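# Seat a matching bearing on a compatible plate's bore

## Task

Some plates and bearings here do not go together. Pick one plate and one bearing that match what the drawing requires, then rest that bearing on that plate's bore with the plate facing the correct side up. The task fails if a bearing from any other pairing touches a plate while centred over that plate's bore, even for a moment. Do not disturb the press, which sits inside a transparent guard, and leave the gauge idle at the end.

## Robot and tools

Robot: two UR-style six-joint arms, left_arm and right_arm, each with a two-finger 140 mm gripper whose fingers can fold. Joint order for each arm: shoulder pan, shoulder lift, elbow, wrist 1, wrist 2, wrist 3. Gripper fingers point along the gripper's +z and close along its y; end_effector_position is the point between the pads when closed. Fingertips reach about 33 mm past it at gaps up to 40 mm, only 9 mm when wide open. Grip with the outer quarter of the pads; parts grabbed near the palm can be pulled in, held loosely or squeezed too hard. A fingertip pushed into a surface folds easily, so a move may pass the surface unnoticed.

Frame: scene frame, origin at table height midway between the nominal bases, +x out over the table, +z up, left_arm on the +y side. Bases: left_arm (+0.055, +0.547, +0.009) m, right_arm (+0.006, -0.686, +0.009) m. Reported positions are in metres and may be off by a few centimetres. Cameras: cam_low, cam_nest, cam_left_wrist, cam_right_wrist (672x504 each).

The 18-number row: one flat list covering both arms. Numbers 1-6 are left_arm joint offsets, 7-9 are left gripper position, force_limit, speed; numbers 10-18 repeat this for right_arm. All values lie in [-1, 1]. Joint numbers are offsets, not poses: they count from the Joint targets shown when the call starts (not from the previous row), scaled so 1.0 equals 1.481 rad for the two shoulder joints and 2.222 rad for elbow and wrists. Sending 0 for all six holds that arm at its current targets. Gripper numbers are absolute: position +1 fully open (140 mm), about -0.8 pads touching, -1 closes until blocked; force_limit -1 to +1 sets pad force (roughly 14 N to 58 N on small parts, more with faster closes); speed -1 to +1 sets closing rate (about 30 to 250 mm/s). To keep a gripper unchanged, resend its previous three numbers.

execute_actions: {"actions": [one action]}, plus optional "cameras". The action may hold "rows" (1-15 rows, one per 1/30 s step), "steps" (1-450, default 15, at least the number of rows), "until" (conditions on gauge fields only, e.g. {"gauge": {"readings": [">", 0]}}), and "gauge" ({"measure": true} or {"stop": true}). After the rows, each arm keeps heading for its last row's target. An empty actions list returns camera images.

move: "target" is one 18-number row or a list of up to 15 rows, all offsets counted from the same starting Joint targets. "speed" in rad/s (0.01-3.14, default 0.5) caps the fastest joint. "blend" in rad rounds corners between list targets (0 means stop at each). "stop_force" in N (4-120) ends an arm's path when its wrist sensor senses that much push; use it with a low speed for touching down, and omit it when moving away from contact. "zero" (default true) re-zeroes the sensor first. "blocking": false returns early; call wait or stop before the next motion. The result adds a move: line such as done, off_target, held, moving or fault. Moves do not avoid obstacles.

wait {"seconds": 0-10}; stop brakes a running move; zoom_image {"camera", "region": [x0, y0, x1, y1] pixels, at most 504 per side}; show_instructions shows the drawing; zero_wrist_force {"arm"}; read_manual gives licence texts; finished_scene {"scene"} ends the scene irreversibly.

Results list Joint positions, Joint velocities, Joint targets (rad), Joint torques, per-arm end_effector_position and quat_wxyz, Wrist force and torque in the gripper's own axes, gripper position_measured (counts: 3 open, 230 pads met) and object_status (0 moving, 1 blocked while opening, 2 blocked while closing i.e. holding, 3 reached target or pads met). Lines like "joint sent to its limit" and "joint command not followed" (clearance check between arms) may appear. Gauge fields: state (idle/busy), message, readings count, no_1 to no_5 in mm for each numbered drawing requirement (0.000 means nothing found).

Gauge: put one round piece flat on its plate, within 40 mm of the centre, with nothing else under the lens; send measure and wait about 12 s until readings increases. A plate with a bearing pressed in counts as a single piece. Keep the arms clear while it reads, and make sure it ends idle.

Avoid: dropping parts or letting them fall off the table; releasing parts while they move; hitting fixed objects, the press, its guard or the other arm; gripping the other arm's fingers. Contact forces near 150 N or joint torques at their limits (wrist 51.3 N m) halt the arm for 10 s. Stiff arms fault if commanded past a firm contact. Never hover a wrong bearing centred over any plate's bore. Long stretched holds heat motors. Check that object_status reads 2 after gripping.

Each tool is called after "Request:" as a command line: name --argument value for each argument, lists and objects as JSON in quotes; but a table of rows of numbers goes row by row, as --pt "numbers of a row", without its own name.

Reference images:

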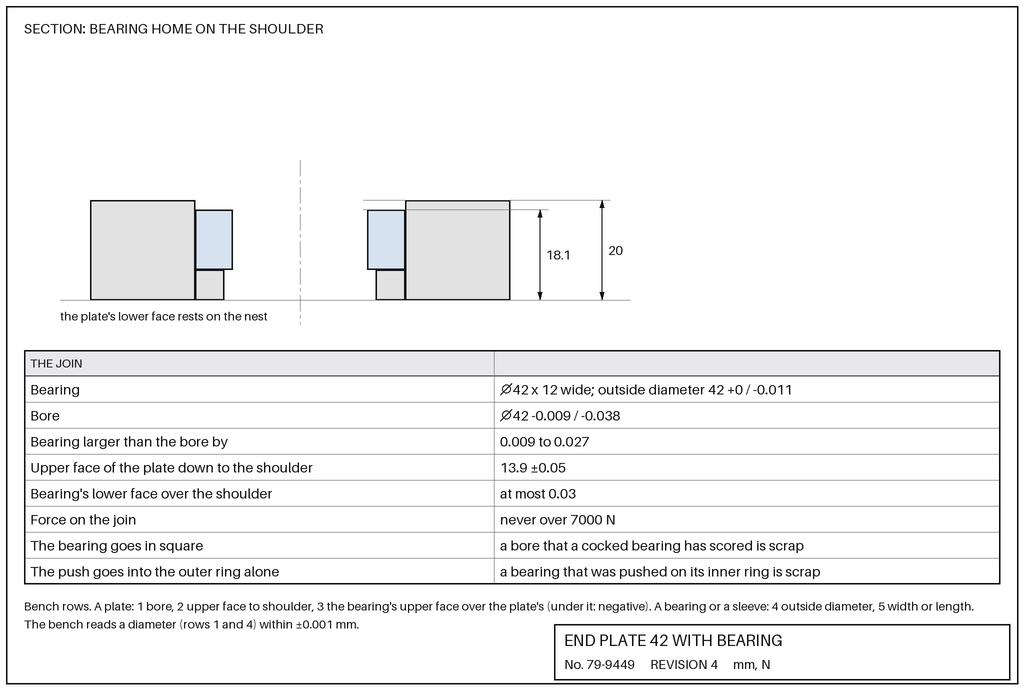

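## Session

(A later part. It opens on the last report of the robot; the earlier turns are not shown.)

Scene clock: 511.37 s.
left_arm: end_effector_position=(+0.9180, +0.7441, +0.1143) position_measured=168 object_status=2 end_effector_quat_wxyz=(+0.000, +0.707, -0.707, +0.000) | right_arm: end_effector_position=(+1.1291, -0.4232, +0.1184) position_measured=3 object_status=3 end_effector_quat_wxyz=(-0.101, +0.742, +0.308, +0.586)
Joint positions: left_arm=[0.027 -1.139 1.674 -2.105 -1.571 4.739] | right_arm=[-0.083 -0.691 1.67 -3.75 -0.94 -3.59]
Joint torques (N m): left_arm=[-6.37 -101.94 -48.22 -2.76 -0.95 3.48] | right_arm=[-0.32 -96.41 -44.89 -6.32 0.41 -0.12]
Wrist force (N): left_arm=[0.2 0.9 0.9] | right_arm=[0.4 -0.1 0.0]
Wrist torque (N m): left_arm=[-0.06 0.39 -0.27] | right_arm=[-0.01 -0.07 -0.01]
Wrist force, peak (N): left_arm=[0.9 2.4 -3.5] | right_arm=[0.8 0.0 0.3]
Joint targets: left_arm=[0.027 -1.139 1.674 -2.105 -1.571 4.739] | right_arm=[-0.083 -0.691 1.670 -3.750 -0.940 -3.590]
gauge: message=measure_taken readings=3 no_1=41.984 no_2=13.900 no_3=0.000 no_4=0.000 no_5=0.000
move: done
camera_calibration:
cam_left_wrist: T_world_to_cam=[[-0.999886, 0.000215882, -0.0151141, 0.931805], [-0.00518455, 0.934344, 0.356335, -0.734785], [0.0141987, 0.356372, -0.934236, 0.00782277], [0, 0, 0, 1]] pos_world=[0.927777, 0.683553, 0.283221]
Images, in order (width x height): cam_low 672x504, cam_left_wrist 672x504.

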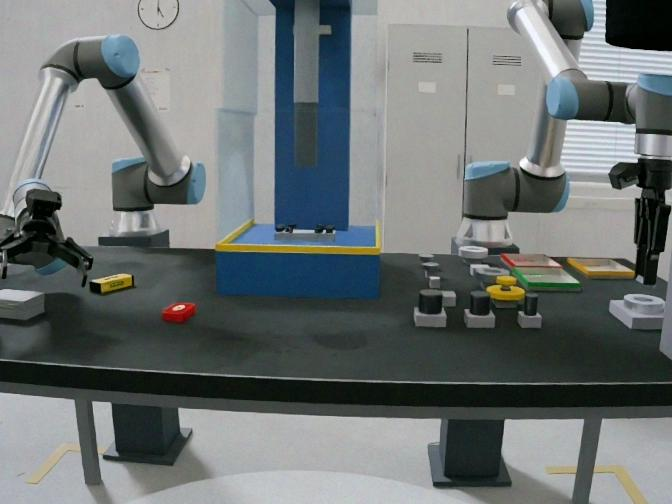

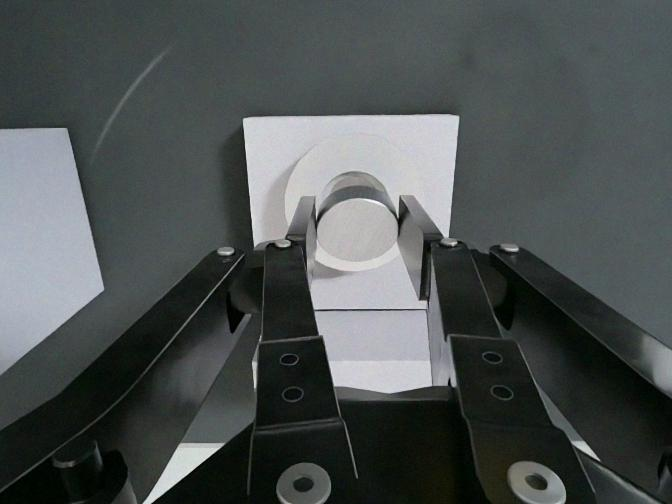

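Request:
move --target '[-0.108,-0.1041,0.1137,-0.0447,0,-0.0721,-1,-1,-1,0,0,0,0,0,0,1,1,1]' --speed 0.4 --cameras '["cam_left_wrist"]'

Request:
move --target '[0,0.0475,0.0191,-0.0508,0,0,-1,-1,-1,0,0,0,0,0,0,1,1,1]' --speed 0.03 --stop_force 12 --cameras '["cam_left_wrist","cam_low"]'

Request:
zoom_image --camera "cam_low" --region '[540, 260, 622, 330]'

Scene clock: 542.10 s.
left_arm: end_effector_position=(+0.8203, +0.6201, +0.1004) position_measured=168 object_status=2 end_effector_quat_wxyz=(+0.000, +0.707, -0.707, +0.000) | right_arm: end_effector_position=(+1.1291, -0.4232, +0.1184) position_measured=3 object_status=3 end_effector_quat_wxyz=(-0.101, +0.742, +0.308, +0.586)
Joint positions: left_arm=[-0.133 -1.293 1.926 -2.204 -1.571 4.579] | right_arm=[-0.083 -0.691 1.67 -3.75 -0.94 -3.59]
Joint torques (N m): left_arm=[-13.75 -84.8 -33.15 -8.38 -0.91 -4.46] | right_arm=[-0.39 -99.46 -43.2 -5.96 0.5 -0.37]
Wrist force (N): left_arm=[1.2 0.5 0.4] | right_arm=[0.2 0.0 0.2]
Wrist torque (N m): left_arm=[-0.03 0.06 -0.07] | right_arm=[0.00 -0.05 -0.01]
Wrist force, peak (N): left_arm=[3.6 2.4 0.7] | right_arm=[0.3 0.0 0.6]
Joint targets: left_arm=[-0.133 -1.293 1.926 -2.204 -1.571 4.578] | right_arm=[-0.083 -0.691 1.670 -3.750 -0.940 -3.590]
gauge: message=measure_taken readings=3 no_1=41.984 no_2=13.900 no_3=0.000 no_4=0.000 no_5=0.000
move: done
camera_calibration:
cam_left_wrist: T_world_to_cam=[[-0.999871, -0.0000631304, -0.0160748, 0.834138], [-0.00578613, 0.934379, 0.356235, -0.613975], [0.0149974, 0.356282, -0.934258, 0.0398119], [0, 0, 0, 1]] pos_world=[0.829881, 0.559553, 0.269322]
Images, in order (width x height): cam_left_wrist 672x504.

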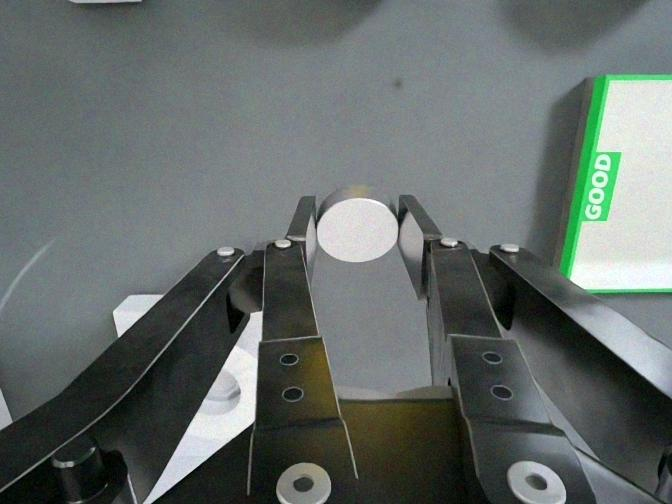

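Scene clock: 546.83 s.
left_arm: end_effector_position=(+0.8203, +0.6200, +0.0374) position_measured=168 object_status=2 end_effector_quat_wxyz=(+0.000, +0.707, -0.707, +0.000) | right_arm: end_effector_position=(+1.1291, -0.4232, +0.1184) position_measured=3 object_status=3 end_effector_quat_wxyz=(-0.101, +0.742, +0.308, +0.586)
Joint positions: left_arm=[-0.133 -1.223 1.969 -2.317 -1.571 4.578] | right_arm=[-0.083 -0.691 1.67 -3.75 -0.94 -3.59]
Joint torques (N m): left_arm=[-12.89 -55.88 -26.75 -7.46 -0.88 -4.27] | right_arm=[0.52 -99.2 -44.22 -6.17 0.31 -0.05]
Wrist force (N): left_arm=[1.5 1.4 -6.6] | right_arm=[0.3 -0.2 0.2]
Wrist torque (N m): left_arm=[-0.07 0.10 -0.06] | right_arm=[-0.04 -0.06 -0.01]
Wrist force, peak (N): left_arm=[1.7 1.8 -6.5] | right_arm=[0.3 -0.1 0.4]
Joint targets: left_arm=[-0.133 -1.223 1.969 -2.317 -1.571 4.578] | right_arm=[-0.083 -0.691 1.670 -3.750 -0.940 -3.590]
gauge: message=measure_taken readings=3 no_1=41.984 no_2=13.900 no_3=0.000 no_4=0.000 no_5=0.000
move: done
camera_calibration:
cam_left_wrist: T_world_to_cam=[[-0.999871, -0.0000631304, -0.0160748, 0.833126], [-0.00578613, 0.934379, 0.356235, -0.591438], [0.0149974, 0.356282, -0.934258, -0.0190108], [0, 0, 0, 1]] pos_world=[0.829881, 0.559453, 0.206322]
Images, in order (width x height): cam_low 672x504, cam_left_wrist 672x504.

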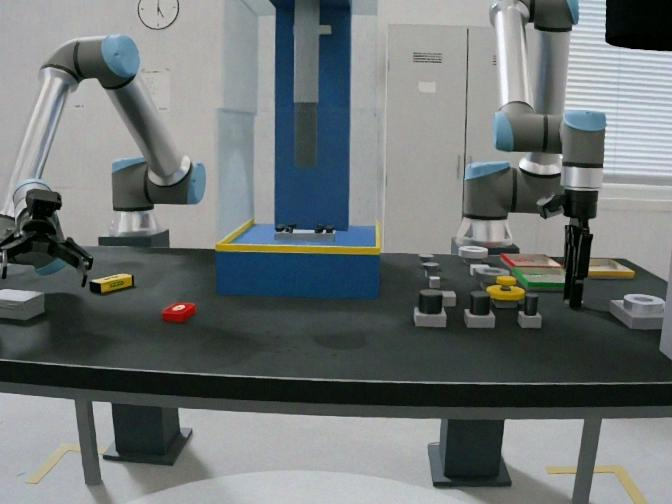

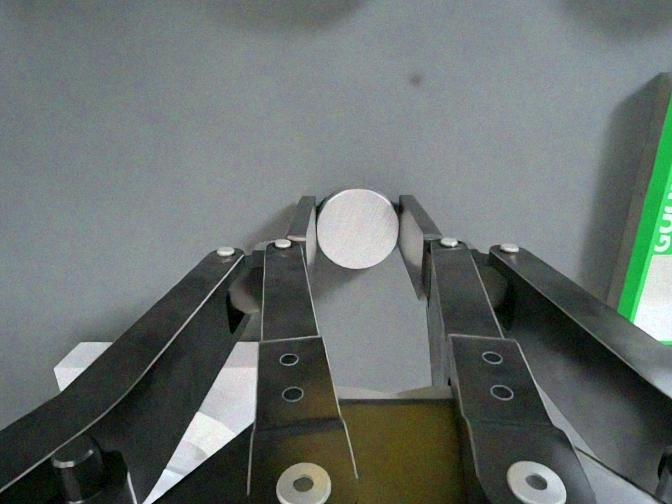

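Scaled by 6.146 from the camera's 672x504 image, which has a finer 960x720 frame.

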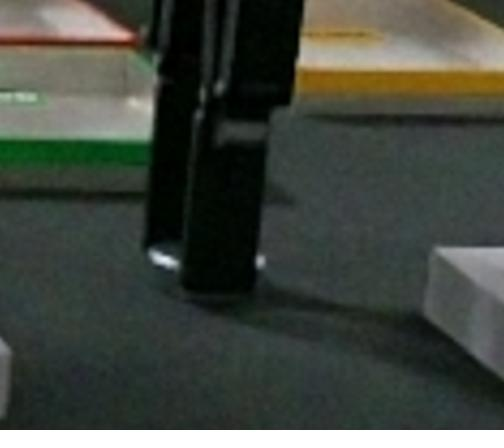

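Request:
execute_actions --actions '[{"rows":[[0,0,0,0,0,0,0.1,-1,-0.9,0,0,0,0,0,0,1,1,1]],"steps":55}]' --cameras '["cam_left_wrist"]'

Request:
move --target '[0,0.0017,0.0007,-0.0018,0,0,0.1,-1,-0.9,0,0,0,0,0,0,1,1,1]' --speed 0.02

Request:
execute_actions --actions '[{"rows":[[0,0,0,0,0,0,-1,-0.5,-1,0,0,0,0,0,0,1,1,1]],"steps":70}]' --cameras '["cam_left_wrist"]'

Scene clock: 565.13 s.
left_arm: end_effector_position=(+0.8203, +0.6200, +0.0374) position_measured=117 object_status=3 end_effector_quat_wxyz=(+0.000, +0.707, -0.707, +0.000) | right_arm: end_effector_position=(+1.1291, -0.4232, +0.1184) position_measured=3 object_status=3 end_effector_quat_wxyz=(-0.101, +0.742, +0.308, +0.586)
Joint positions: left_arm=[-0.133 -1.223 1.969 -2.317 -1.571 4.578] | right_arm=[-0.083 -0.691 1.67 -3.75 -0.94 -3.59]
Joint torques (N m): left_arm=[0.6 -83.78 -42.23 -4.16 -0.8 -4.11] | right_arm=[1.05 -98.33 -43.37 -6.21 0.47 -0.16]
Wrist force (N): left_arm=[1.0 0.7 0.3] | right_arm=[-0.2 -0.2 0.2]
Wrist torque (N m): left_arm=[0.00 0.12 -0.06] | right_arm=[-0.06 0.03 -0.01]
Wrist force, peak (N): left_arm=[1.4 1.2 -7.1] | right_arm=[0.3 0.0 0.6]
Joint targets: left_arm=[-0.133 -1.223 1.969 -2.317 -1.571 4.578] | right_arm=[-0.083 -0.691 1.670 -3.750 -0.940 -3.590]
gauge: message=measure_taken readings=3 no_1=41.984 no_2=13.900 no_3=0.000 no_4=0.000 no_5=0.000
camera_calibration:
cam_left_wrist: T_world_to_cam=[[-0.999871, -0.0000631304, -0.0160748, 0.833126], [-0.00578613, 0.934379, 0.356235, -0.591438], [0.0149974, 0.356282, -0.934258, -0.0190108], [0, 0, 0, 1]] pos_world=[0.829881, 0.559453, 0.206322]
Images, in order (width x height): cam_left_wrist 672x504.

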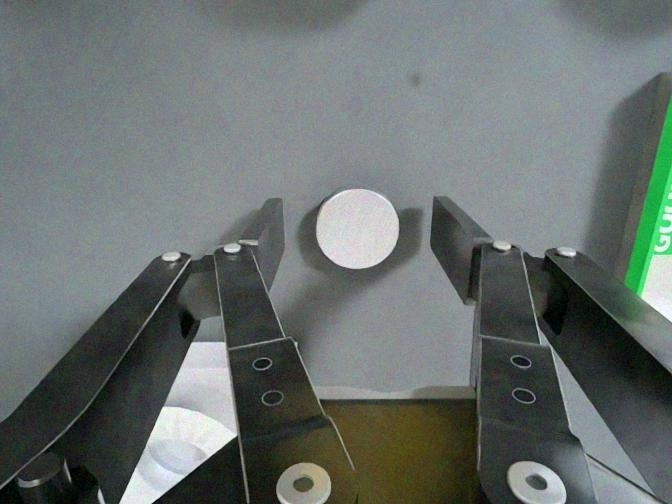

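Scene clock: 565.83 s.
left_arm: end_effector_position=(+0.8202, +0.6200, +0.0352) position_measured=117 object_status=3 end_effector_quat_wxyz=(+0.000, +0.707, -0.707, +0.000) | right_arm: end_effector_position=(+1.1291, -0.4232, +0.1184) position_measured=3 object_status=3 end_effector_quat_wxyz=(-0.101, +0.742, +0.308, +0.586)
Joint positions: left_arm=[-0.133 -1.221 1.97 -2.321 -1.571 4.578] | right_arm=[-0.083 -0.691 1.67 -3.75 -0.94 -3.59]
Joint torques (N m): left_arm=[1.83 -60.56 -29.51 -8.07 -1.09 -4.2] | right_arm=[1.39 -97.8 -44.05 -6.1 0.72 0.06]
Wrist force (N): left_arm=[1.1 0.8 0.2] | right_arm=[0.1 -0.3 0.2]
Wrist torque (N m): left_arm=[0.01 0.10 -0.06] | right_arm=[-0.07 -0.03 -0.01]
Wrist force, peak (N): left_arm=[1.3 0.9 0.1] | right_arm=[0.3 0.2 0.3]
Joint targets: left_arm=[-0.133 -1.221 1.970 -2.321 -1.571 4.578] | right_arm=[-0.083 -0.691 1.670 -3.750 -0.940 -3.590]
gauge: message=measure_taken readings=3 no_1=41.984 no_2=13.900 no_3=0.000 no_4=0.000 no_5=0.000
move: done

Scene clock: 568.37 s.
left_arm: end_effector_position=(+0.8202, +0.6200, +0.0352) position_measured=168 object_status=2 end_effector_quat_wxyz=(+0.000, +0.707, -0.707, +0.000) | right_arm: end_effector_position=(+1.1291, -0.4232, +0.1184) position_measured=3 object_status=3 end_effector_quat_wxyz=(-0.101, +0.742, +0.308, +0.586)
Joint positions: left_arm=[-0.133 -1.221 1.97 -2.321 -1.571 4.578] | right_arm=[-0.083 -0.691 1.67 -3.75 -0.94 -3.59]
Joint torques (N m): left_arm=[2.59 -60.42 -29.83 -5.17 -1.02 -4.03] | right_arm=[-2.06 -98.14 -43.55 -6.03 0.66 -0.15]
Wrist force (N): left_arm=[1.3 4.1 -11.1] | right_arm=[0.1 -0.1 0.2]
Wrist torque (N m): left_arm=[-0.06 0.06 -0.07] | right_arm=[-0.01 -0.03 -0.01]
Wrist force, peak (N): left_arm=[1.1 4.5 -11.7] | right_arm=[0.4 0.3 0.3]
Joint targets: left_arm=[-0.133 -1.221 1.970 -2.321 -1.571 4.578] | right_arm=[-0.083 -0.691 1.670 -3.750 -0.940 -3.590]
gauge: message=measure_taken readings=3 no_1=41.984 no_2=13.900 no_3=0.000 no_4=0.000 no_5=0.000
camera_calibration:
cam_left_wrist: T_world_to_cam=[[-0.999871, 0.000030388, -0.0160394, 0.832931], [-0.00568615, 0.934379, 0.356236, -0.590832], [0.0149977, 0.356282, -0.934258, -0.0211004], [0, 0, 0, 1]] pos_world=[0.829781, 0.559553, 0.204122]
Images, in order (width x height): cam_left_wrist 672x504.

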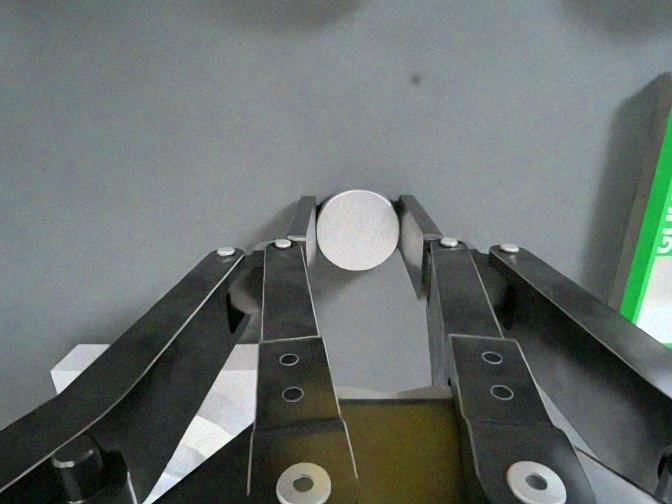

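Request:
move --pt "0 -0.0487 -0.0195 0.0525 0 0 -1 -0.5 -1 0 0 0 0 0 0 1 1 1" --pt "0.1065 0.0545 -0.1332 0.0974 0 0.0716 -1 -0.5 -1 0 0 0 0 0 0 1 1 1" --speed 0.3 --blend 0.01 --cameras '["cam_left_wrist"]'

Request:
zoom_image --camera "cam_left_wrist" --region '[260, 110, 460, 290]'

Scene clock: 590.67 s.
left_arm: end_effector_position=(+0.9180, +0.7421, +0.1145) position_measured=168 object_status=2 end_effector_quat_wxyz=(+0.000, +0.707, -0.707, +0.000) | right_arm: end_effector_position=(+1.1291, -0.4232, +0.1184) position_measured=3 object_status=3 end_effector_quat_wxyz=(-0.101, +0.742, +0.308, +0.586)
Joint positions: left_arm=[0.024 -1.14 1.675 -2.105 -1.571 4.737] | right_arm=[-0.083 -0.691 1.67 -3.75 -0.94 -3.59]
Joint torques (N m): left_arm=[17.83 -72.91 -47.56 -3.07 -1.31 3.72] | right_arm=[0.43 -99.04 -43.61 -5.98 0.8 0.13]
Wrist force (N): left_arm=[0.4 0.7 0.9] | right_arm=[0.1 0.0 0.3]
Wrist torque (N m): left_arm=[-0.09 0.34 -0.27] | right_arm=[0.00 -0.03 -0.01]
Wrist force, peak (N): left_arm=[1.2 4.5 -12.0] | right_arm=[0.2 -0.3 0.5]
Joint targets: left_arm=[0.024 -1.140 1.674 -2.105 -1.571 4.738] | right_arm=[-0.083 -0.691 1.670 -3.750 -0.940 -3.590]
gauge: message=measure_taken readings=3 no_1=41.984 no_2=13.900 no_3=0.000 no_4=0.000 no_5=0.000
move: done
camera_calibration:
cam_left_wrist: T_world_to_cam=[[-0.99989, 0.0013734, -0.0147829, 0.930827], [-0.00398509, 0.934344, 0.35635, -0.734104], [0.0143017, 0.356369, -0.934236, 0.00863014], [0, 0, 0, 1]] pos_world=[0.927675, 0.681552, 0.283421]
Images, in order (width x height): cam_left_wrist 672x504.

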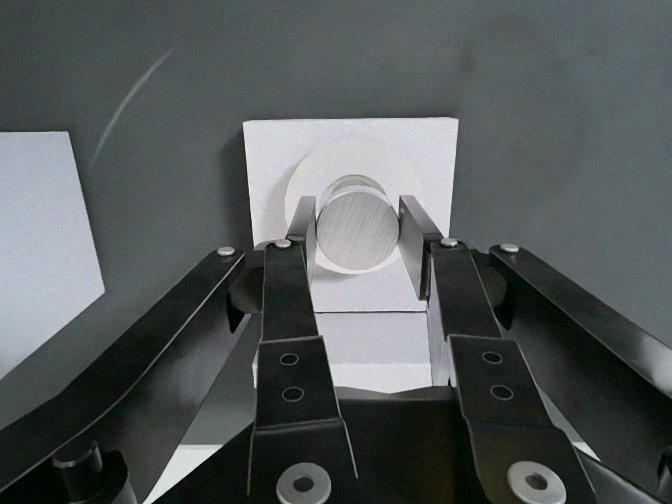

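Scaled by 2.520 from the camera's 672x504 image, which has a finer 960x720 frame.

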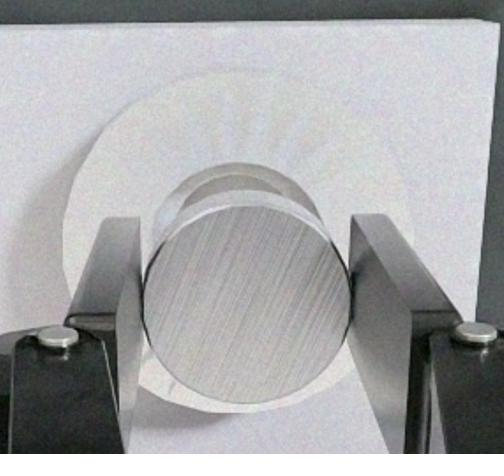

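Request:
move --target '[0.0004,0.0239,0.0117,-0.0275,0,0,-1,-0.5,-1,0,0,0,0,0,0,1,1,1]' --speed 0.02 --stop_force 4 --cameras '["cam_left_wrist"]'

Request:
zoom_image --camera "cam_left_wrist" --region '[260, 110, 460, 290]'

Scene clock: 615.73 s.
left_arm: end_effector_position=(+0.9186, +0.7426, +0.0798) position_measured=168 object_status=2 end_effector_quat_wxyz=(+0.000, +0.707, -0.707, +0.000) | right_arm: end_effector_position=(+1.1291, -0.4232, +0.1184) position_measured=3 object_status=3 end_effector_quat_wxyz=(-0.101, +0.742, +0.308, +0.586)
Joint positions: left_arm=[0.025 -1.108 1.697 -2.159 -1.571 4.738] | right_arm=[-0.083 -0.691 1.67 -3.75 -0.94 -3.59]
Joint torques (N m): left_arm=[4.27 -102.38 -46.91 -2.87 -1.12 3.2] | right_arm=[-0.37 -97.17 -44.1 -6.2 0.93 0.2]
Wrist force (N): left_arm=[0.6 0.7 1.2] | right_arm=[0.0 0.0 0.1]
Wrist torque (N m): left_arm=[-0.04 0.28 -0.25] | right_arm=[0.00 -0.01 -0.01]
Wrist force, peak (N): left_arm=[-1.0 5.7 -7.7] | right_arm=[0.0 0.2 0.7]
Joint targets: left_arm=[0.025 -1.108 1.697 -2.159 -1.571 4.738] | right_arm=[-0.083 -0.691 1.670 -3.750 -0.940 -3.590]
gauge: message=measure_taken readings=3 no_1=41.984 no_2=13.900 no_3=0.000 no_4=0.000 no_5=0.000
move: contact (left_arm)
camera_calibration:
cam_left_wrist: T_world_to_cam=[[-0.999893, 0.000764283, -0.0145858, 0.931383], [-0.00448396, 0.934344, 0.356345, -0.721832], [0.0139005, 0.356372, -0.934241, -0.0236405], [0, 0, 0, 1]] pos_world=[0.928375, 0.682152, 0.24872]
Images, in order (width x height): cam_left_wrist 672x504.

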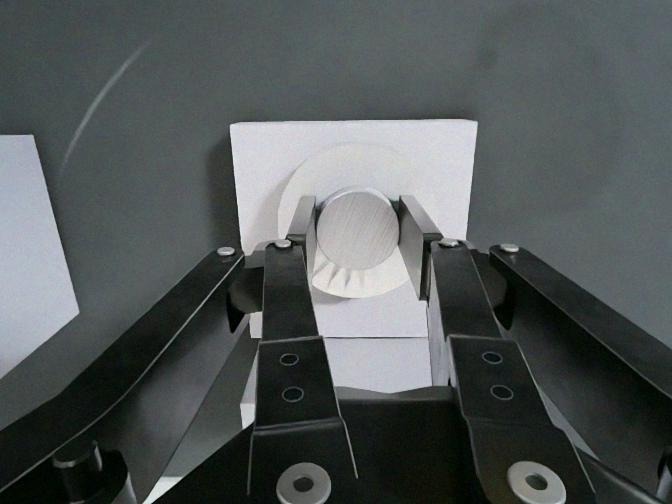

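Scaled by 2.520 from the camera's 672x504 image, which has a finer 960x720 frame.

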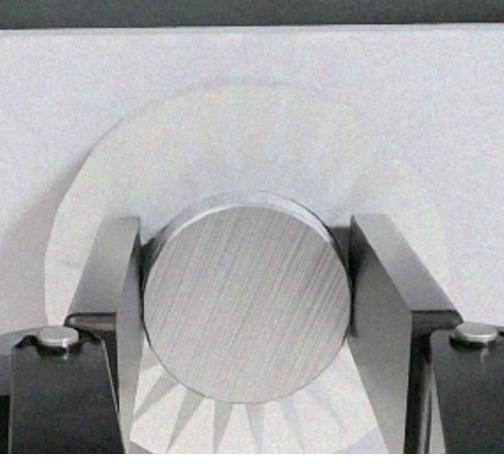

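Request:
execute_actions --actions '[{"rows":[[0,0,0,0,0,0,0.1,-1,-1,0,0,0,0,0,0,1,1,1]],"steps":50}]' --cameras '["cam_low","cam_left_wrist"]'

Request:
zoom_image --camera "cam_low" --region '[590, 270, 672, 340]'

Request:
zoom_image --camera "cam_left_wrist" --region '[260, 110, 460, 290]'

Scene clock: 638.17 s.
left_arm: end_effector_position=(+0.9186, +0.7426, +0.0798) position_measured=117 object_status=3 end_effector_quat_wxyz=(+0.000, +0.707, -0.707, +0.000) | right_arm: end_effector_position=(+1.1291, -0.4232, +0.1184) position_measured=3 object_status=3 end_effector_quat_wxyz=(-0.101, +0.742, +0.308, +0.586)
Joint positions: left_arm=[0.025 -1.108 1.697 -2.159 -1.571 4.738] | right_arm=[-0.083 -0.691 1.67 -3.75 -0.94 -3.59]
Joint torques (N m): left_arm=[-10.15 -98.17 -45.19 -4.18 -1.34 3.68] | right_arm=[-1.66 -97.89 -44.28 -6.12 0.38 -0.09]
Wrist force (N): left_arm=[0.1 0.8 0.5] | right_arm=[0.1 0.0 0.4]
Wrist torque (N m): left_arm=[-0.03 0.38 -0.25] | right_arm=[0.00 -0.02 -0.01]
Wrist force, peak (N): left_arm=[0.6 1.0 1.4] | right_arm=[0.5 0.0 0.4]
Joint targets: left_arm=[0.025 -1.108 1.697 -2.159 -1.571 4.738] | right_arm=[-0.083 -0.691 1.670 -3.750 -0.940 -3.590]
gauge: message=measure_taken readings=3 no_1=41.984 no_2=13.900 no_3=0.000 no_4=0.000 no_5=0.000
camera_calibration:
cam_left_wrist: T_world_to_cam=[[-0.999893, 0.000764283, -0.0145858, 0.931383], [-0.00448396, 0.934344, 0.356345, -0.721832], [0.0139005, 0.356372, -0.934241, -0.0236405], [0, 0, 0, 1]] pos_world=[0.928375, 0.682152, 0.24872]
Images, in order (width x height): cam_low 672x504, cam_left_wrist 672x504.

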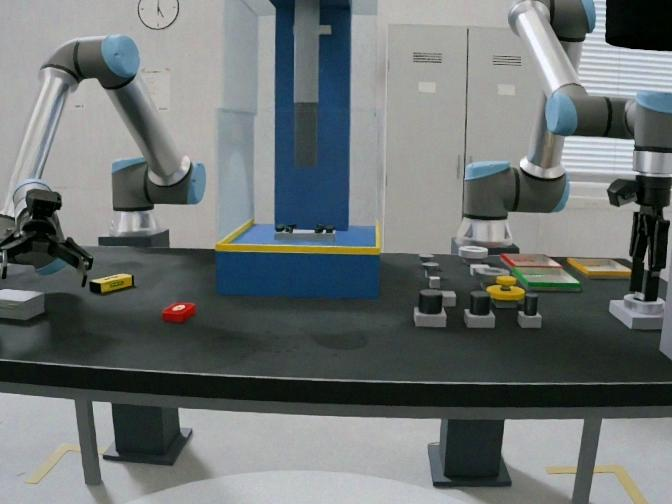

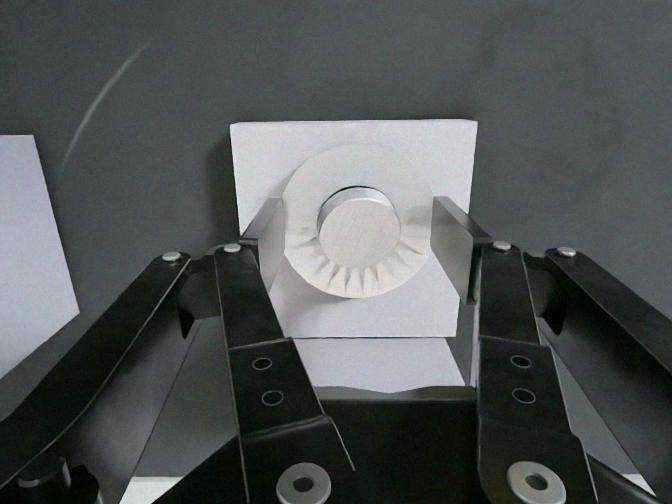

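Scaled by 6.146 from the camera's 672x504 image, which has a finer 960x720 frame.

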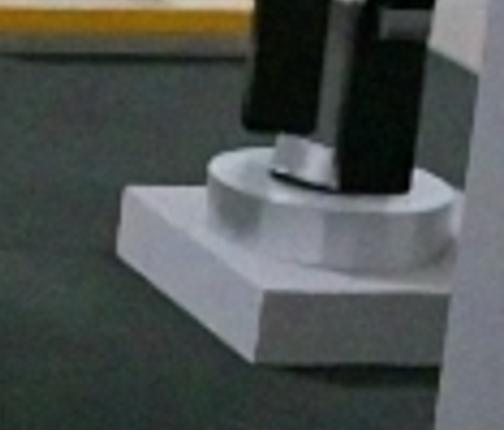

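Scaled by 2.520 from the camera's 672x504 image, which has a finer 960x720 frame.

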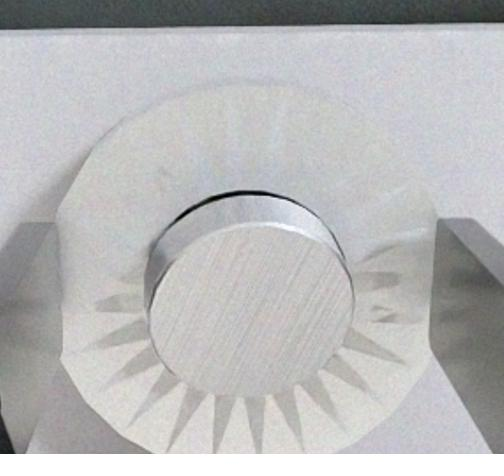

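Request:
execute_actions --actions '[{"rows":[[0,0,0,0,0,0,-1,-1,-1,0,0,0,0,0,0,1,1,1]],"steps":60}]'

Request:
move --pt "0 -0.0216 -0.0104 0.0243 0 0 -1 -1 -1 0 0 0 0 0 0 1 1 1" --pt "-0.107 -0.125 0.1034 -0.0204 0 -0.0716 -1 -1 -1 0 0 0 0 0 0 1 1 1" --pt "-0.107 -0.0765 0.1228 -0.0724 0 -0.0716 -1 -1 -1 0 0 0 0 0 0 1 1 1" --speed '[0.1,0.4,0.05]' --blend 0.01

Request:
execute_actions --actions '[{"rows":[[0,0,0,0,0,0,0.1,-1,-0.9,0,0,0,0,0,0,1,1,1]],"steps":55}]'

Request:
execute_actions --actions '[{"rows":[[0,0,0,0,0,0,-1,-0.5,-1,0,0,0,0,0,0,1,1,1]],"steps":70}]' --cameras '["cam_left_wrist"]'

Request:
zoom_image --camera "cam_left_wrist" --region '[260, 110, 460, 290]'

Scene clock: 686.47 s.
left_arm: end_effector_position=(+0.9186, +0.7426, +0.0798) position_measured=167 object_status=2 end_effector_quat_wxyz=(+0.000, +0.707, -0.707, +0.000) | right_arm: end_effector_position=(+1.1291, -0.4232, +0.1184) position_measured=3 object_status=3 end_effector_quat_wxyz=(-0.101, +0.742, +0.308, +0.586)
Joint positions: left_arm=[0.025 -1.108 1.697 -2.159 -1.571 4.738] | right_arm=[-0.083 -0.691 1.67 -3.75 -0.94 -3.59]
Joint torques (N m): left_arm=[-9.35 -81.98 -36.75 -6.68 -2.28 3.54] | right_arm=[-1.7 -97.75 -43.82 -6.23 0.36 0.23]
Wrist force (N): left_arm=[1.0 2.4 -2.2] | right_arm=[0.3 0.1 0.3]
Wrist torque (N m): left_arm=[-0.03 0.25 -0.27] | right_arm=[0.01 -0.06 -0.01]
Wrist force, peak (N): left_arm=[0.7 2.6 -2.7] | right_arm=[0.5 -0.2 0.4]
Joint targets: left_arm=[0.025 -1.108 1.697 -2.159 -1.571 4.738] | right_arm=[-0.083 -0.691 1.670 -3.750 -0.940 -3.590]
gauge: message=measure_taken readings=3 no_1=41.984 no_2=13.900 no_3=0.000 no_4=0.000 no_5=0.000

Scene clock: 690.33 s.
left_arm: end_effector_position=(+0.8199, +0.6199, +0.0360) position_measured=167 object_status=2 end_effector_quat_wxyz=(+0.000, +0.707, -0.707, +0.000) | right_arm: end_effector_position=(+1.1291, -0.4232, +0.1184) position_measured=3 object_status=3 end_effector_quat_wxyz=(-0.101, +0.742, +0.308, +0.586)
Joint positions: left_arm=[-0.134 -1.222 1.97 -2.32 -1.571 4.578] | right_arm=[-0.083 -0.691 1.67 -3.75 -0.94 -3.59]
Joint torques (N m): left_arm=[-13.74 -59.65 -27.95 -7.63 -2.24 -4.2] | right_arm=[-1.01 -95.74 -43.96 -5.81 0.44 0.22]
Wrist force (N): left_arm=[1.2 0.1 -2.9] | right_arm=[0.2 0.0 0.1]
Wrist torque (N m): left_arm=[-0.06 0.07 -0.05] | right_arm=[0.01 -0.03 -0.02]
Wrist force, peak (N): left_arm=[3.5 2.5 0.7] | right_arm=[0.3 -0.4 0.5]
Joint targets: left_arm=[-0.134 -1.222 1.970 -2.320 -1.571 4.578] | right_arm=[-0.083 -0.691 1.670 -3.750 -0.940 -3.590]
gauge: message=measure_taken readings=3 no_1=41.984 no_2=13.900 no_3=0.000 no_4=0.000 no_5=0.000
move: done

Scene clock: 692.37 s.
left_arm: end_effector_position=(+0.8199, +0.6199, +0.0359) position_measured=117 object_status=3 end_effector_quat_wxyz=(+0.000, +0.707, -0.707, +0.000) | right_arm: end_effector_position=(+1.1291, -0.4232, +0.1184) position_measured=3 object_status=3 end_effector_quat_wxyz=(-0.101, +0.742, +0.308, +0.586)
Joint positions: left_arm=[-0.134 -1.222 1.97 -2.32 -1.571 4.578] | right_arm=[-0.083 -0.691 1.67 -3.75 -0.94 -3.59]
Joint torques (N m): left_arm=[-10.03 -63.95 -38.5 -8.05 -2.33 -4.11] | right_arm=[1.54 -99.02 -43.44 -6.21 0.26 0.36]
Wrist force (N): left_arm=[1.0 1.0 0.0] | right_arm=[0.3 -0.2 0.2]
Wrist torque (N m): left_arm=[0.05 0.11 -0.06] | right_arm=[-0.05 -0.06 -0.01]
Wrist force, peak (N): left_arm=[1.2 -0.1 -2.0] | right_arm=[0.3 -0.1 0.5]
Joint targets: left_arm=[-0.134 -1.222 1.970 -2.320 -1.571 4.578] | right_arm=[-0.083 -0.691 1.670 -3.750 -0.940 -3.590]
gauge: message=measure_taken readings=3 no_1=41.984 no_2=13.900 no_3=0.000 no_4=0.000 no_5=0.000

Scene clock: 694.90 s.
left_arm: end_effector_position=(+0.8200, +0.6199, +0.0359) position_measured=168 object_status=2 end_effector_quat_wxyz=(+0.000, +0.707, -0.707, +0.000) | right_arm: end_effector_position=(+1.1291, -0.4232, +0.1184) position_measured=3 object_status=3 end_effector_quat_wxyz=(-0.101, +0.742, +0.308, +0.586)
Joint positions: left_arm=[-0.134 -1.222 1.97 -2.32 -1.571 4.578] | right_arm=[-0.083 -0.691 1.67 -3.75 -0.94 -3.59]
Joint torques (N m): left_arm=[-5.65 -68.92 -33.76 -6.17 -2.15 -3.84] | right_arm=[-0.11 -97.57 -44.5 -6 0.54 0.14]
Wrist force (N): left_arm=[0.9 3.6 -9.9] | right_arm=[0.1 -0.1 0.2]
Wrist torque (N m): left_arm=[-0.10 0.09 -0.07] | right_arm=[-0.02 -0.03 -0.01]
Wrist force, peak (N): left_arm=[1.1 3.9 -9.9] | right_arm=[0.1 -0.2 0.6]
Joint targets: left_arm=[-0.134 -1.222 1.970 -2.320 -1.571 4.578] | right_arm=[-0.083 -0.691 1.670 -3.750 -0.940 -3.590]
gauge: message=measure_taken readings=3 no_1=41.984 no_2=13.900 no_3=0.000 no_4=0.000 no_5=0.000
camera_calibration:
cam_left_wrist: T_world_to_cam=[[-0.999872, 0.000218281, -0.0159683, 0.832623], [-0.00548527, 0.934379, 0.356239, -0.591063], [0.0149982, 0.356281, -0.934258, -0.0203723], [0, 0, 0, 1]] pos_world=[0.82958, 0.559353, 0.204822]
Images, in order (width x height): cam_left_wrist 672x504.

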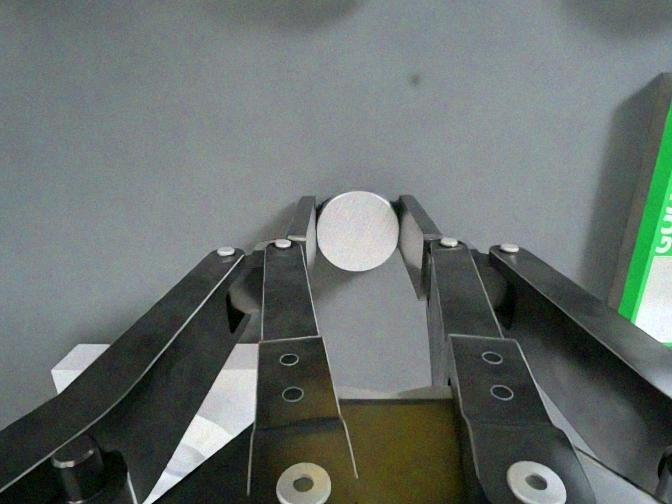

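Scaled by 2.520 from the camera's 672x504 image, which has a finer 960x720 frame.

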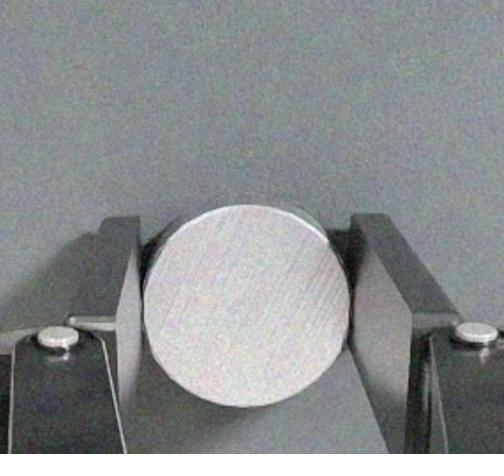

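Request:
move --pt "0 -0.048 -0.0195 0.052 0 0 -1 -0.5 -1 0 0 0 0 0 0 1 1 1" --pt "0.1076 0.0558 -0.1339 0.0972 0 0.072 -1 -0.5 -1 0 0 0 0 0 0 1 1 1" --speed 0.3 --blend 0.01 --cameras '["cam_left_wrist"]'

Request:
zoom_image --camera "cam_left_wrist" --region '[260, 110, 460, 290]'

Scene clock: 717.40 s.
left_arm: end_effector_position=(+0.9183, +0.7433, +0.1147) position_measured=168 object_status=2 end_effector_quat_wxyz=(+0.000, +0.707, -0.707, +0.000) | right_arm: end_effector_position=(+1.1291, -0.4232, +0.1184) position_measured=3 object_status=3 end_effector_quat_wxyz=(-0.101, +0.742, +0.308, +0.586)
Joint positions: left_arm=[0.026 -1.139 1.673 -2.104 -1.571 4.738] | right_arm=[-0.083 -0.691 1.67 -3.75 -0.94 -3.59]
Joint torques (N m): left_arm=[16.46 -73.77 -47.95 -2.92 -2.47 3.6] | right_arm=[-3.01 -96.95 -43.49 -6.23 0.74 0.01]
Wrist force (N): left_arm=[0.0 0.8 1.0] | right_arm=[0.4 0.3 0.2]
Wrist torque (N m): left_arm=[-0.06 0.41 -0.27] | right_arm=[0.06 -0.08 -0.01]
Wrist force, peak (N): left_arm=[0.8 4.0 -10.0] | right_arm=[0.1 -0.3 0.6]
Joint targets: left_arm=[0.026 -1.139 1.673 -2.104 -1.571 4.738] | right_arm=[-0.083 -0.691 1.670 -3.750 -0.940 -3.590]
gauge: message=measure_taken readings=3 no_1=41.984 no_2=13.900 no_3=0.000 no_4=0.000 no_5=0.000
move: done
camera_calibration:
cam_left_wrist: T_world_to_cam=[[-0.999891, 0.000835068, -0.0147728, 0.931594], [-0.00448446, 0.934344, 0.356344, -0.734924], [0.0141005, 0.356371, -0.934238, 0.00853379], [0, 0, 0, 1]] pos_world=[0.928076, 0.682852, 0.283621]
Images, in order (width x height): cam_left_wrist 672x504.

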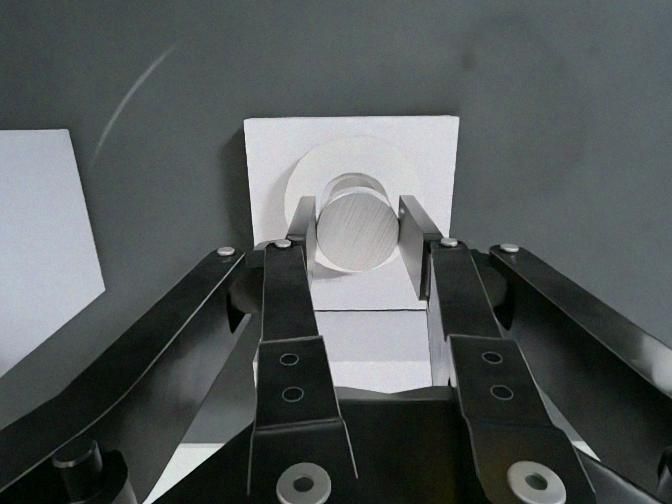

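Scaled by 2.520 from the camera's 672x504 image, which has a finer 960x720 frame.

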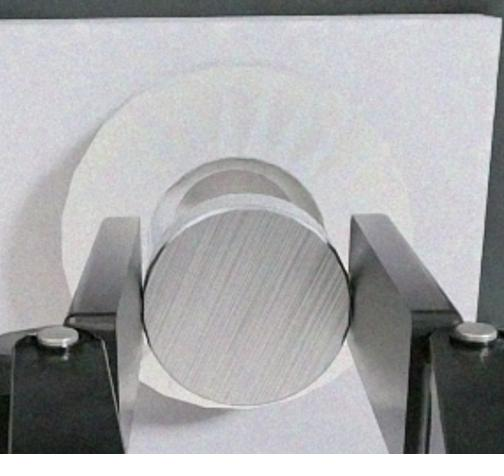

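Request:
move --target '[-0.0002,0.023,0.0122,-0.0279,0,0,-1,-0.5,-1,0,0,0,0,0,0,1,1,1]' --speed 0.02 --stop_force 4

Request:
execute_actions --actions '[{"rows":[[0,0,0,0,0,0,0.1,-1,-1,0,0,0,0,0,0,1,1,1]],"steps":50}]' --cameras '["cam_low","cam_left_wrist"]'

Request:
zoom_image --camera "cam_low" --region '[590, 270, 672, 340]'

Request:
zoom_image --camera "cam_left_wrist" --region '[260, 110, 460, 290]'

Scene clock: 750.10 s.
left_arm: end_effector_position=(+0.9189, +0.7431, +0.0802) position_measured=168 object_status=2 end_effector_quat_wxyz=(+0.000, +0.707, -0.707, +0.000) | right_arm: end_effector_position=(+1.1291, -0.4232, +0.1184) position_measured=3 object_status=3 end_effector_quat_wxyz=(-0.101, +0.742, +0.308, +0.586)
Joint positions: left_arm=[0.025 -1.109 1.697 -2.159 -1.571 4.738] | right_arm=[-0.083 -0.691 1.67 -3.75 -0.94 -3.59]
Joint torques (N m): left_arm=[-2.63 -102.38 -46.72 -2.95 0.49 3.73] | right_arm=[-0.02 -98.25 -43.48 -6.18 0.82 0.13]
Wrist force (N): left_arm=[0.4 1.1 0.9] | right_arm=[0.2 0.0 0.2]
Wrist torque (N m): left_arm=[0.02 0.32 -0.25] | right_arm=[0.01 -0.03 -0.01]
Wrist force, peak (N): left_arm=[5.8 4.7 -7.3] | right_arm=[0.2 -0.3 0.7]
Joint targets: left_arm=[0.025 -1.109 1.697 -2.159 -1.571 4.738] | right_arm=[-0.083 -0.691 1.670 -3.750 -0.940 -3.590]
gauge: message=measure_taken readings=3 no_1=41.984 no_2=13.900 no_3=0.000 no_4=0.000 no_5=0.000
move: contact (left_arm)

Scene clock: 751.97 s.
left_arm: end_effector_position=(+0.9189, +0.7431, +0.0802) position_measured=117 object_status=3 end_effector_quat_wxyz=(+0.000, +0.707, -0.707, +0.000) | right_arm: end_effector_position=(+1.1291, -0.4232, +0.1184) position_measured=3 object_status=3 end_effector_quat_wxyz=(-0.101, +0.742, +0.308, +0.586)
Joint positions: left_arm=[0.025 -1.109 1.697 -2.159 -1.571 4.738] | right_arm=[-0.083 -0.691 1.67 -3.75 -0.94 -3.59]
Joint torques (N m): left_arm=[11.73 -97.92 -42.93 -3.15 4.14 3.59] | right_arm=[-0.86 -97.38 -44.6 -5.75 0.85 0.11]
Wrist force (N): left_arm=[0.4 0.9 0.6] | right_arm=[0.0 0.1 0.2]
Wrist torque (N m): left_arm=[-0.02 0.31 -0.25] | right_arm=[0.02 0.01 -0.01]
Wrist force, peak (N): left_arm=[0.6 0.8 1.5] | right_arm=[0.3 -0.4 0.4]
Joint targets: left_arm=[0.025 -1.109 1.697 -2.159 -1.571 4.738] | right_arm=[-0.083 -0.691 1.670 -3.750 -0.940 -3.590]
gauge: message=measure_taken readings=3 no_1=41.984 no_2=13.900 no_3=0.000 no_4=0.000 no_5=0.000
camera_calibration:
cam_left_wrist: T_world_to_cam=[[-0.999879, 0.0011182, -0.0155209, 0.93147], [-0.00448648, 0.934345, 0.356341, -0.722475], [0.0149003, 0.356367, -0.934227, -0.0242799], [0, 0, 0, 1]] pos_world=[0.928478, 0.682652, 0.249222]
Images, in order (width x height): cam_low 672x504, cam_left_wrist 672x504.

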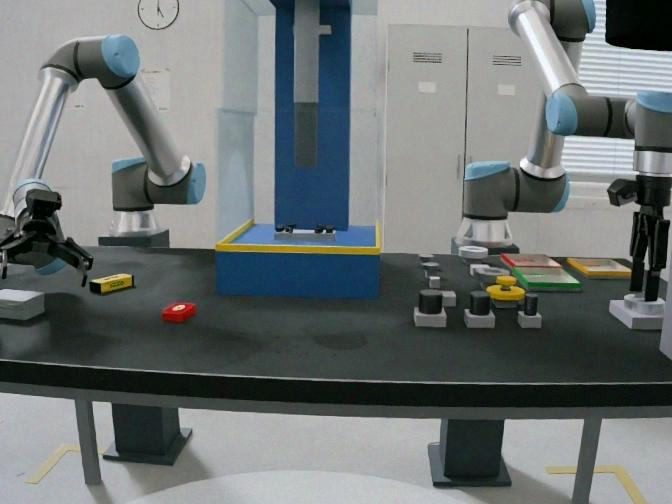

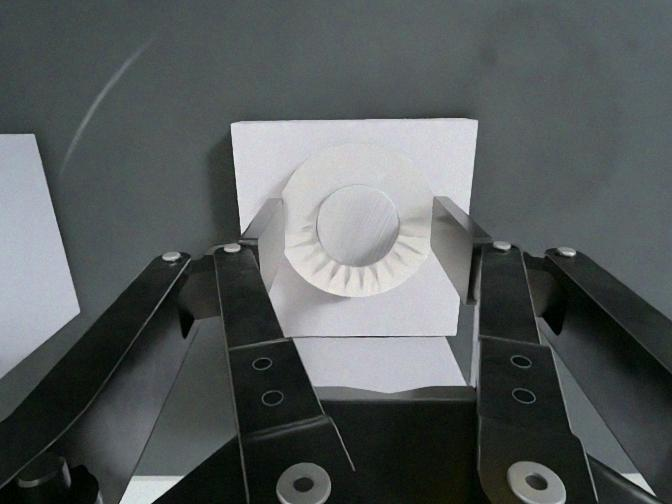

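Scaled by 6.146 from the camera's 672x504 image, which has a finer 960x720 frame.

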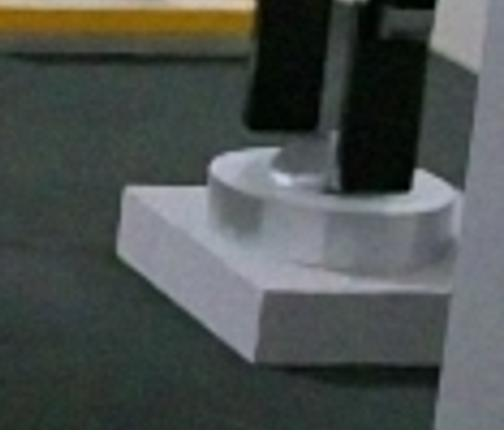

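Scaled by 2.520 from the camera's 672x504 image, which has a finer 960x720 frame.

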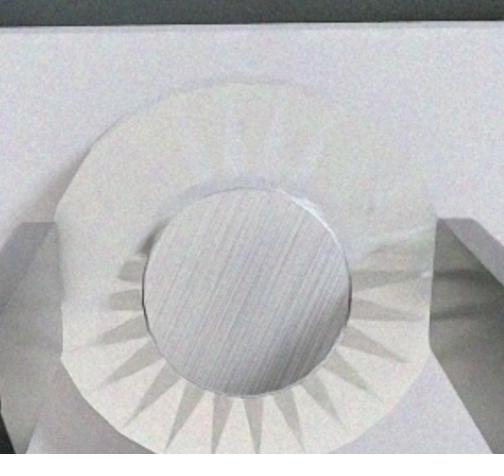

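Request:
execute_actions --actions '[{"rows":[[0,0,0,0,0,0,-1,-1,-1,0,0,0,0,0,0,1,1,1]],"steps":60}]'

Request:
move --pt "0 -0.0205 -0.0108 0.0248 0 0 -1 -1 -1 0 0 0 0 0 0 1 1 1" --pt "-0.107 -0.1243 0.1034 -0.0204 0 -0.0716 -1 -1 -1 0 0 0 0 0 0 1 1 1" --pt "-0.107 -0.0763 0.1229 -0.0725 0 -0.0716 -1 -1 -1 0 0 0 0 0 0 1 1 1" --speed '[0.1,0.4,0.05]' --blend 0.01

Request:
execute_actions --actions '[{"rows":[[0,0,0,0,0,0,0.1,-1,-0.9,0,0,0,0,0,0,1,1,1]],"steps":55}]'

Request:
execute_actions --actions '[{"rows":[[0,0,0,0,0,0,-1,-0.5,-1,0,0,0,0,0,0,1,1,1]],"steps":70}]' --cameras '["cam_left_wrist"]'

Request:
zoom_image --camera "cam_left_wrist" --region '[260, 110, 460, 290]'

Scene clock: 775.90 s.
left_arm: end_effector_position=(+0.9189, +0.7431, +0.0802) position_measured=168 object_status=2 end_effector_quat_wxyz=(+0.000, +0.707, -0.707, +0.000) | right_arm: end_effector_position=(+1.1291, -0.4232, +0.1184) position_measured=3 object_status=3 end_effector_quat_wxyz=(-0.101, +0.742, +0.308, +0.586)
Joint positions: left_arm=[0.025 -1.109 1.697 -2.159 -1.571 4.738] | right_arm=[-0.083 -0.691 1.67 -3.75 -0.94 -3.59]
Joint torques (N m): left_arm=[11.68 -82.51 -36.44 -5.06 3.71 3.32] | right_arm=[-1.03 -97.48 -43.89 -6.09 0.47 0.24]
Wrist force (N): left_arm=[0.5 3.0 -2.3] | right_arm=[0.1 0.1 0.1]
Wrist torque (N m): left_arm=[-0.06 0.29 -0.26] | right_arm=[0.03 -0.02 -0.02]
Wrist force, peak (N): left_arm=[0.7 3.5 -2.9] | right_arm=[0.5 -0.1 0.5]
Joint targets: left_arm=[0.025 -1.109 1.697 -2.159 -1.571 4.738] | right_arm=[-0.083 -0.691 1.670 -3.750 -0.940 -3.590]
gauge: message=measure_taken readings=3 no_1=41.984 no_2=13.900 no_3=0.000 no_4=0.000 no_5=0.000

Scene clock: 779.80 s.
left_arm: end_effector_position=(+0.8203, +0.6203, +0.0361) position_measured=168 object_status=2 end_effector_quat_wxyz=(+0.000, +0.707, -0.707, +0.000) | right_arm: end_effector_position=(+1.1291, -0.4232, +0.1184) position_measured=3 object_status=3 end_effector_quat_wxyz=(-0.101, +0.742, +0.308, +0.586)
Joint positions: left_arm=[-0.133 -1.222 1.97 -2.32 -1.571 4.579] | right_arm=[-0.083 -0.691 1.67 -3.75 -0.94 -3.59]
Joint torques (N m): left_arm=[-14.19 -51.21 -23.79 -6.64 1.26 -4.29] | right_arm=[0.15 -98.2 -44.02 -6.3 0.5 0.58]
Wrist force (N): left_arm=[1.3 1.7 -12.8] | right_arm=[0.3 -0.2 0.4]
Wrist torque (N m): left_arm=[0.00 0.05 -0.06] | right_arm=[-0.05 -0.07 -0.01]
Wrist force, peak (N): left_arm=[1.1 2.6 -13.2] | right_arm=[0.5 0.0 0.3]
Joint targets: left_arm=[-0.133 -1.222 1.970 -2.321 -1.571 4.579] | right_arm=[-0.083 -0.691 1.670 -3.750 -0.940 -3.590]
gauge: message=measure_taken readings=3 no_1=41.984 no_2=13.900 no_3=0.000 no_4=0.000 no_5=0.000
move: done

Scene clock: 781.83 s.
left_arm: end_effector_position=(+0.8202, +0.6203, +0.0360) position_measured=117 object_status=3 end_effector_quat_wxyz=(+0.000, +0.707, -0.707, +0.000) | right_arm: end_effector_position=(+1.1291, -0.4232, +0.1184) position_measured=3 object_status=3 end_effector_quat_wxyz=(-0.101, +0.742, +0.308, +0.586)
Joint positions: left_arm=[-0.133 -1.222 1.97 -2.321 -1.571 4.579] | right_arm=[-0.083 -0.691 1.67 -3.75 -0.94 -3.59]
Joint torques (N m): left_arm=[-12.79 -84.33 -42.66 -7.34 0.27 -3.99] | right_arm=[-0.5 -99.34 -43.71 -6.05 0.45 0.37]
Wrist force (N): left_arm=[0.7 0.7 -0.1] | right_arm=[0.4 -0.3 0.5]
Wrist torque (N m): left_arm=[0.00 0.19 -0.06] | right_arm=[-0.07 -0.08 -0.01]
Wrist force, peak (N): left_arm=[1.2 1.2 -12.7] | right_arm=[0.4 -0.3 0.5]
Joint targets: left_arm=[-0.133 -1.222 1.970 -2.321 -1.571 4.579] | right_arm=[-0.083 -0.691 1.670 -3.750 -0.940 -3.590]
gauge: message=measure_taken readings=3 no_1=41.984 no_2=13.900 no_3=0.000 no_4=0.000 no_5=0.000

Scene clock: 784.37 s.
left_arm: end_effector_position=(+0.8202, +0.6203, +0.0360) position_measured=168 object_status=2 end_effector_quat_wxyz=(+0.000, +0.707, -0.707, +0.000) | right_arm: end_effector_position=(+1.1291, -0.4232, +0.1184) position_measured=3 object_status=3 end_effector_quat_wxyz=(-0.101, +0.742, +0.308, +0.586)
Joint positions: left_arm=[-0.133 -1.222 1.97 -2.321 -1.571 4.579] | right_arm=[-0.083 -0.691 1.67 -3.75 -0.94 -3.59]
Joint torques (N m): left_arm=[-9.32 -76.2 -32.3 -7.36 -1.43 -3.99] | right_arm=[0.88 -98.64 -44.73 -5.97 1.05 0.06]
Wrist force (N): left_arm=[0.7 2.5 -5.7] | right_arm=[0.0 0.0 0.2]
Wrist torque (N m): left_arm=[-0.05 0.12 -0.06] | right_arm=[0.00 0.00 -0.01]
Wrist force, peak (N): left_arm=[0.9 2.7 -5.8] | right_arm=[0.2 -0.4 0.4]
Joint targets: left_arm=[-0.133 -1.222 1.970 -2.321 -1.571 4.579] | right_arm=[-0.083 -0.691 1.670 -3.750 -0.940 -3.590]
gauge: message=measure_taken readings=3 no_1=41.984 no_2=13.900 no_3=0.000 no_4=0.000 no_5=0.000
camera_calibration:
cam_left_wrist: T_world_to_cam=[[-0.999862, 0.000464912, -0.0166232, 0.832714], [-0.00548666, 0.934413, 0.356148, -0.591471], [0.0156985, 0.35619, -0.934282, -0.0209471], [0, 0, 0, 1]] pos_world=[0.829682, 0.559752, 0.204923]
Images, in order (width x height): cam_left_wrist 672x504.

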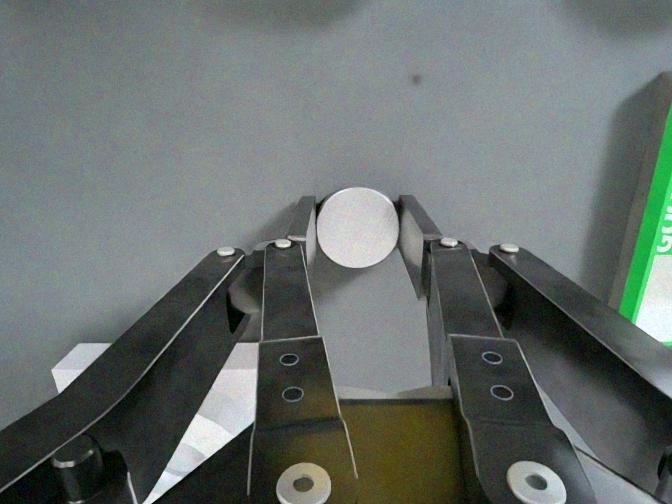

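Scaled by 2.520 from the camera's 672x504 image, which has a finer 960x720 frame.

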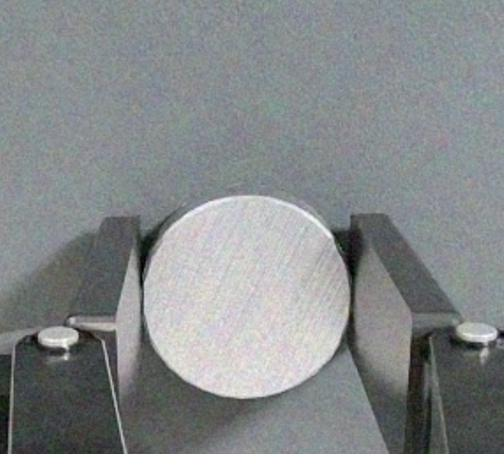

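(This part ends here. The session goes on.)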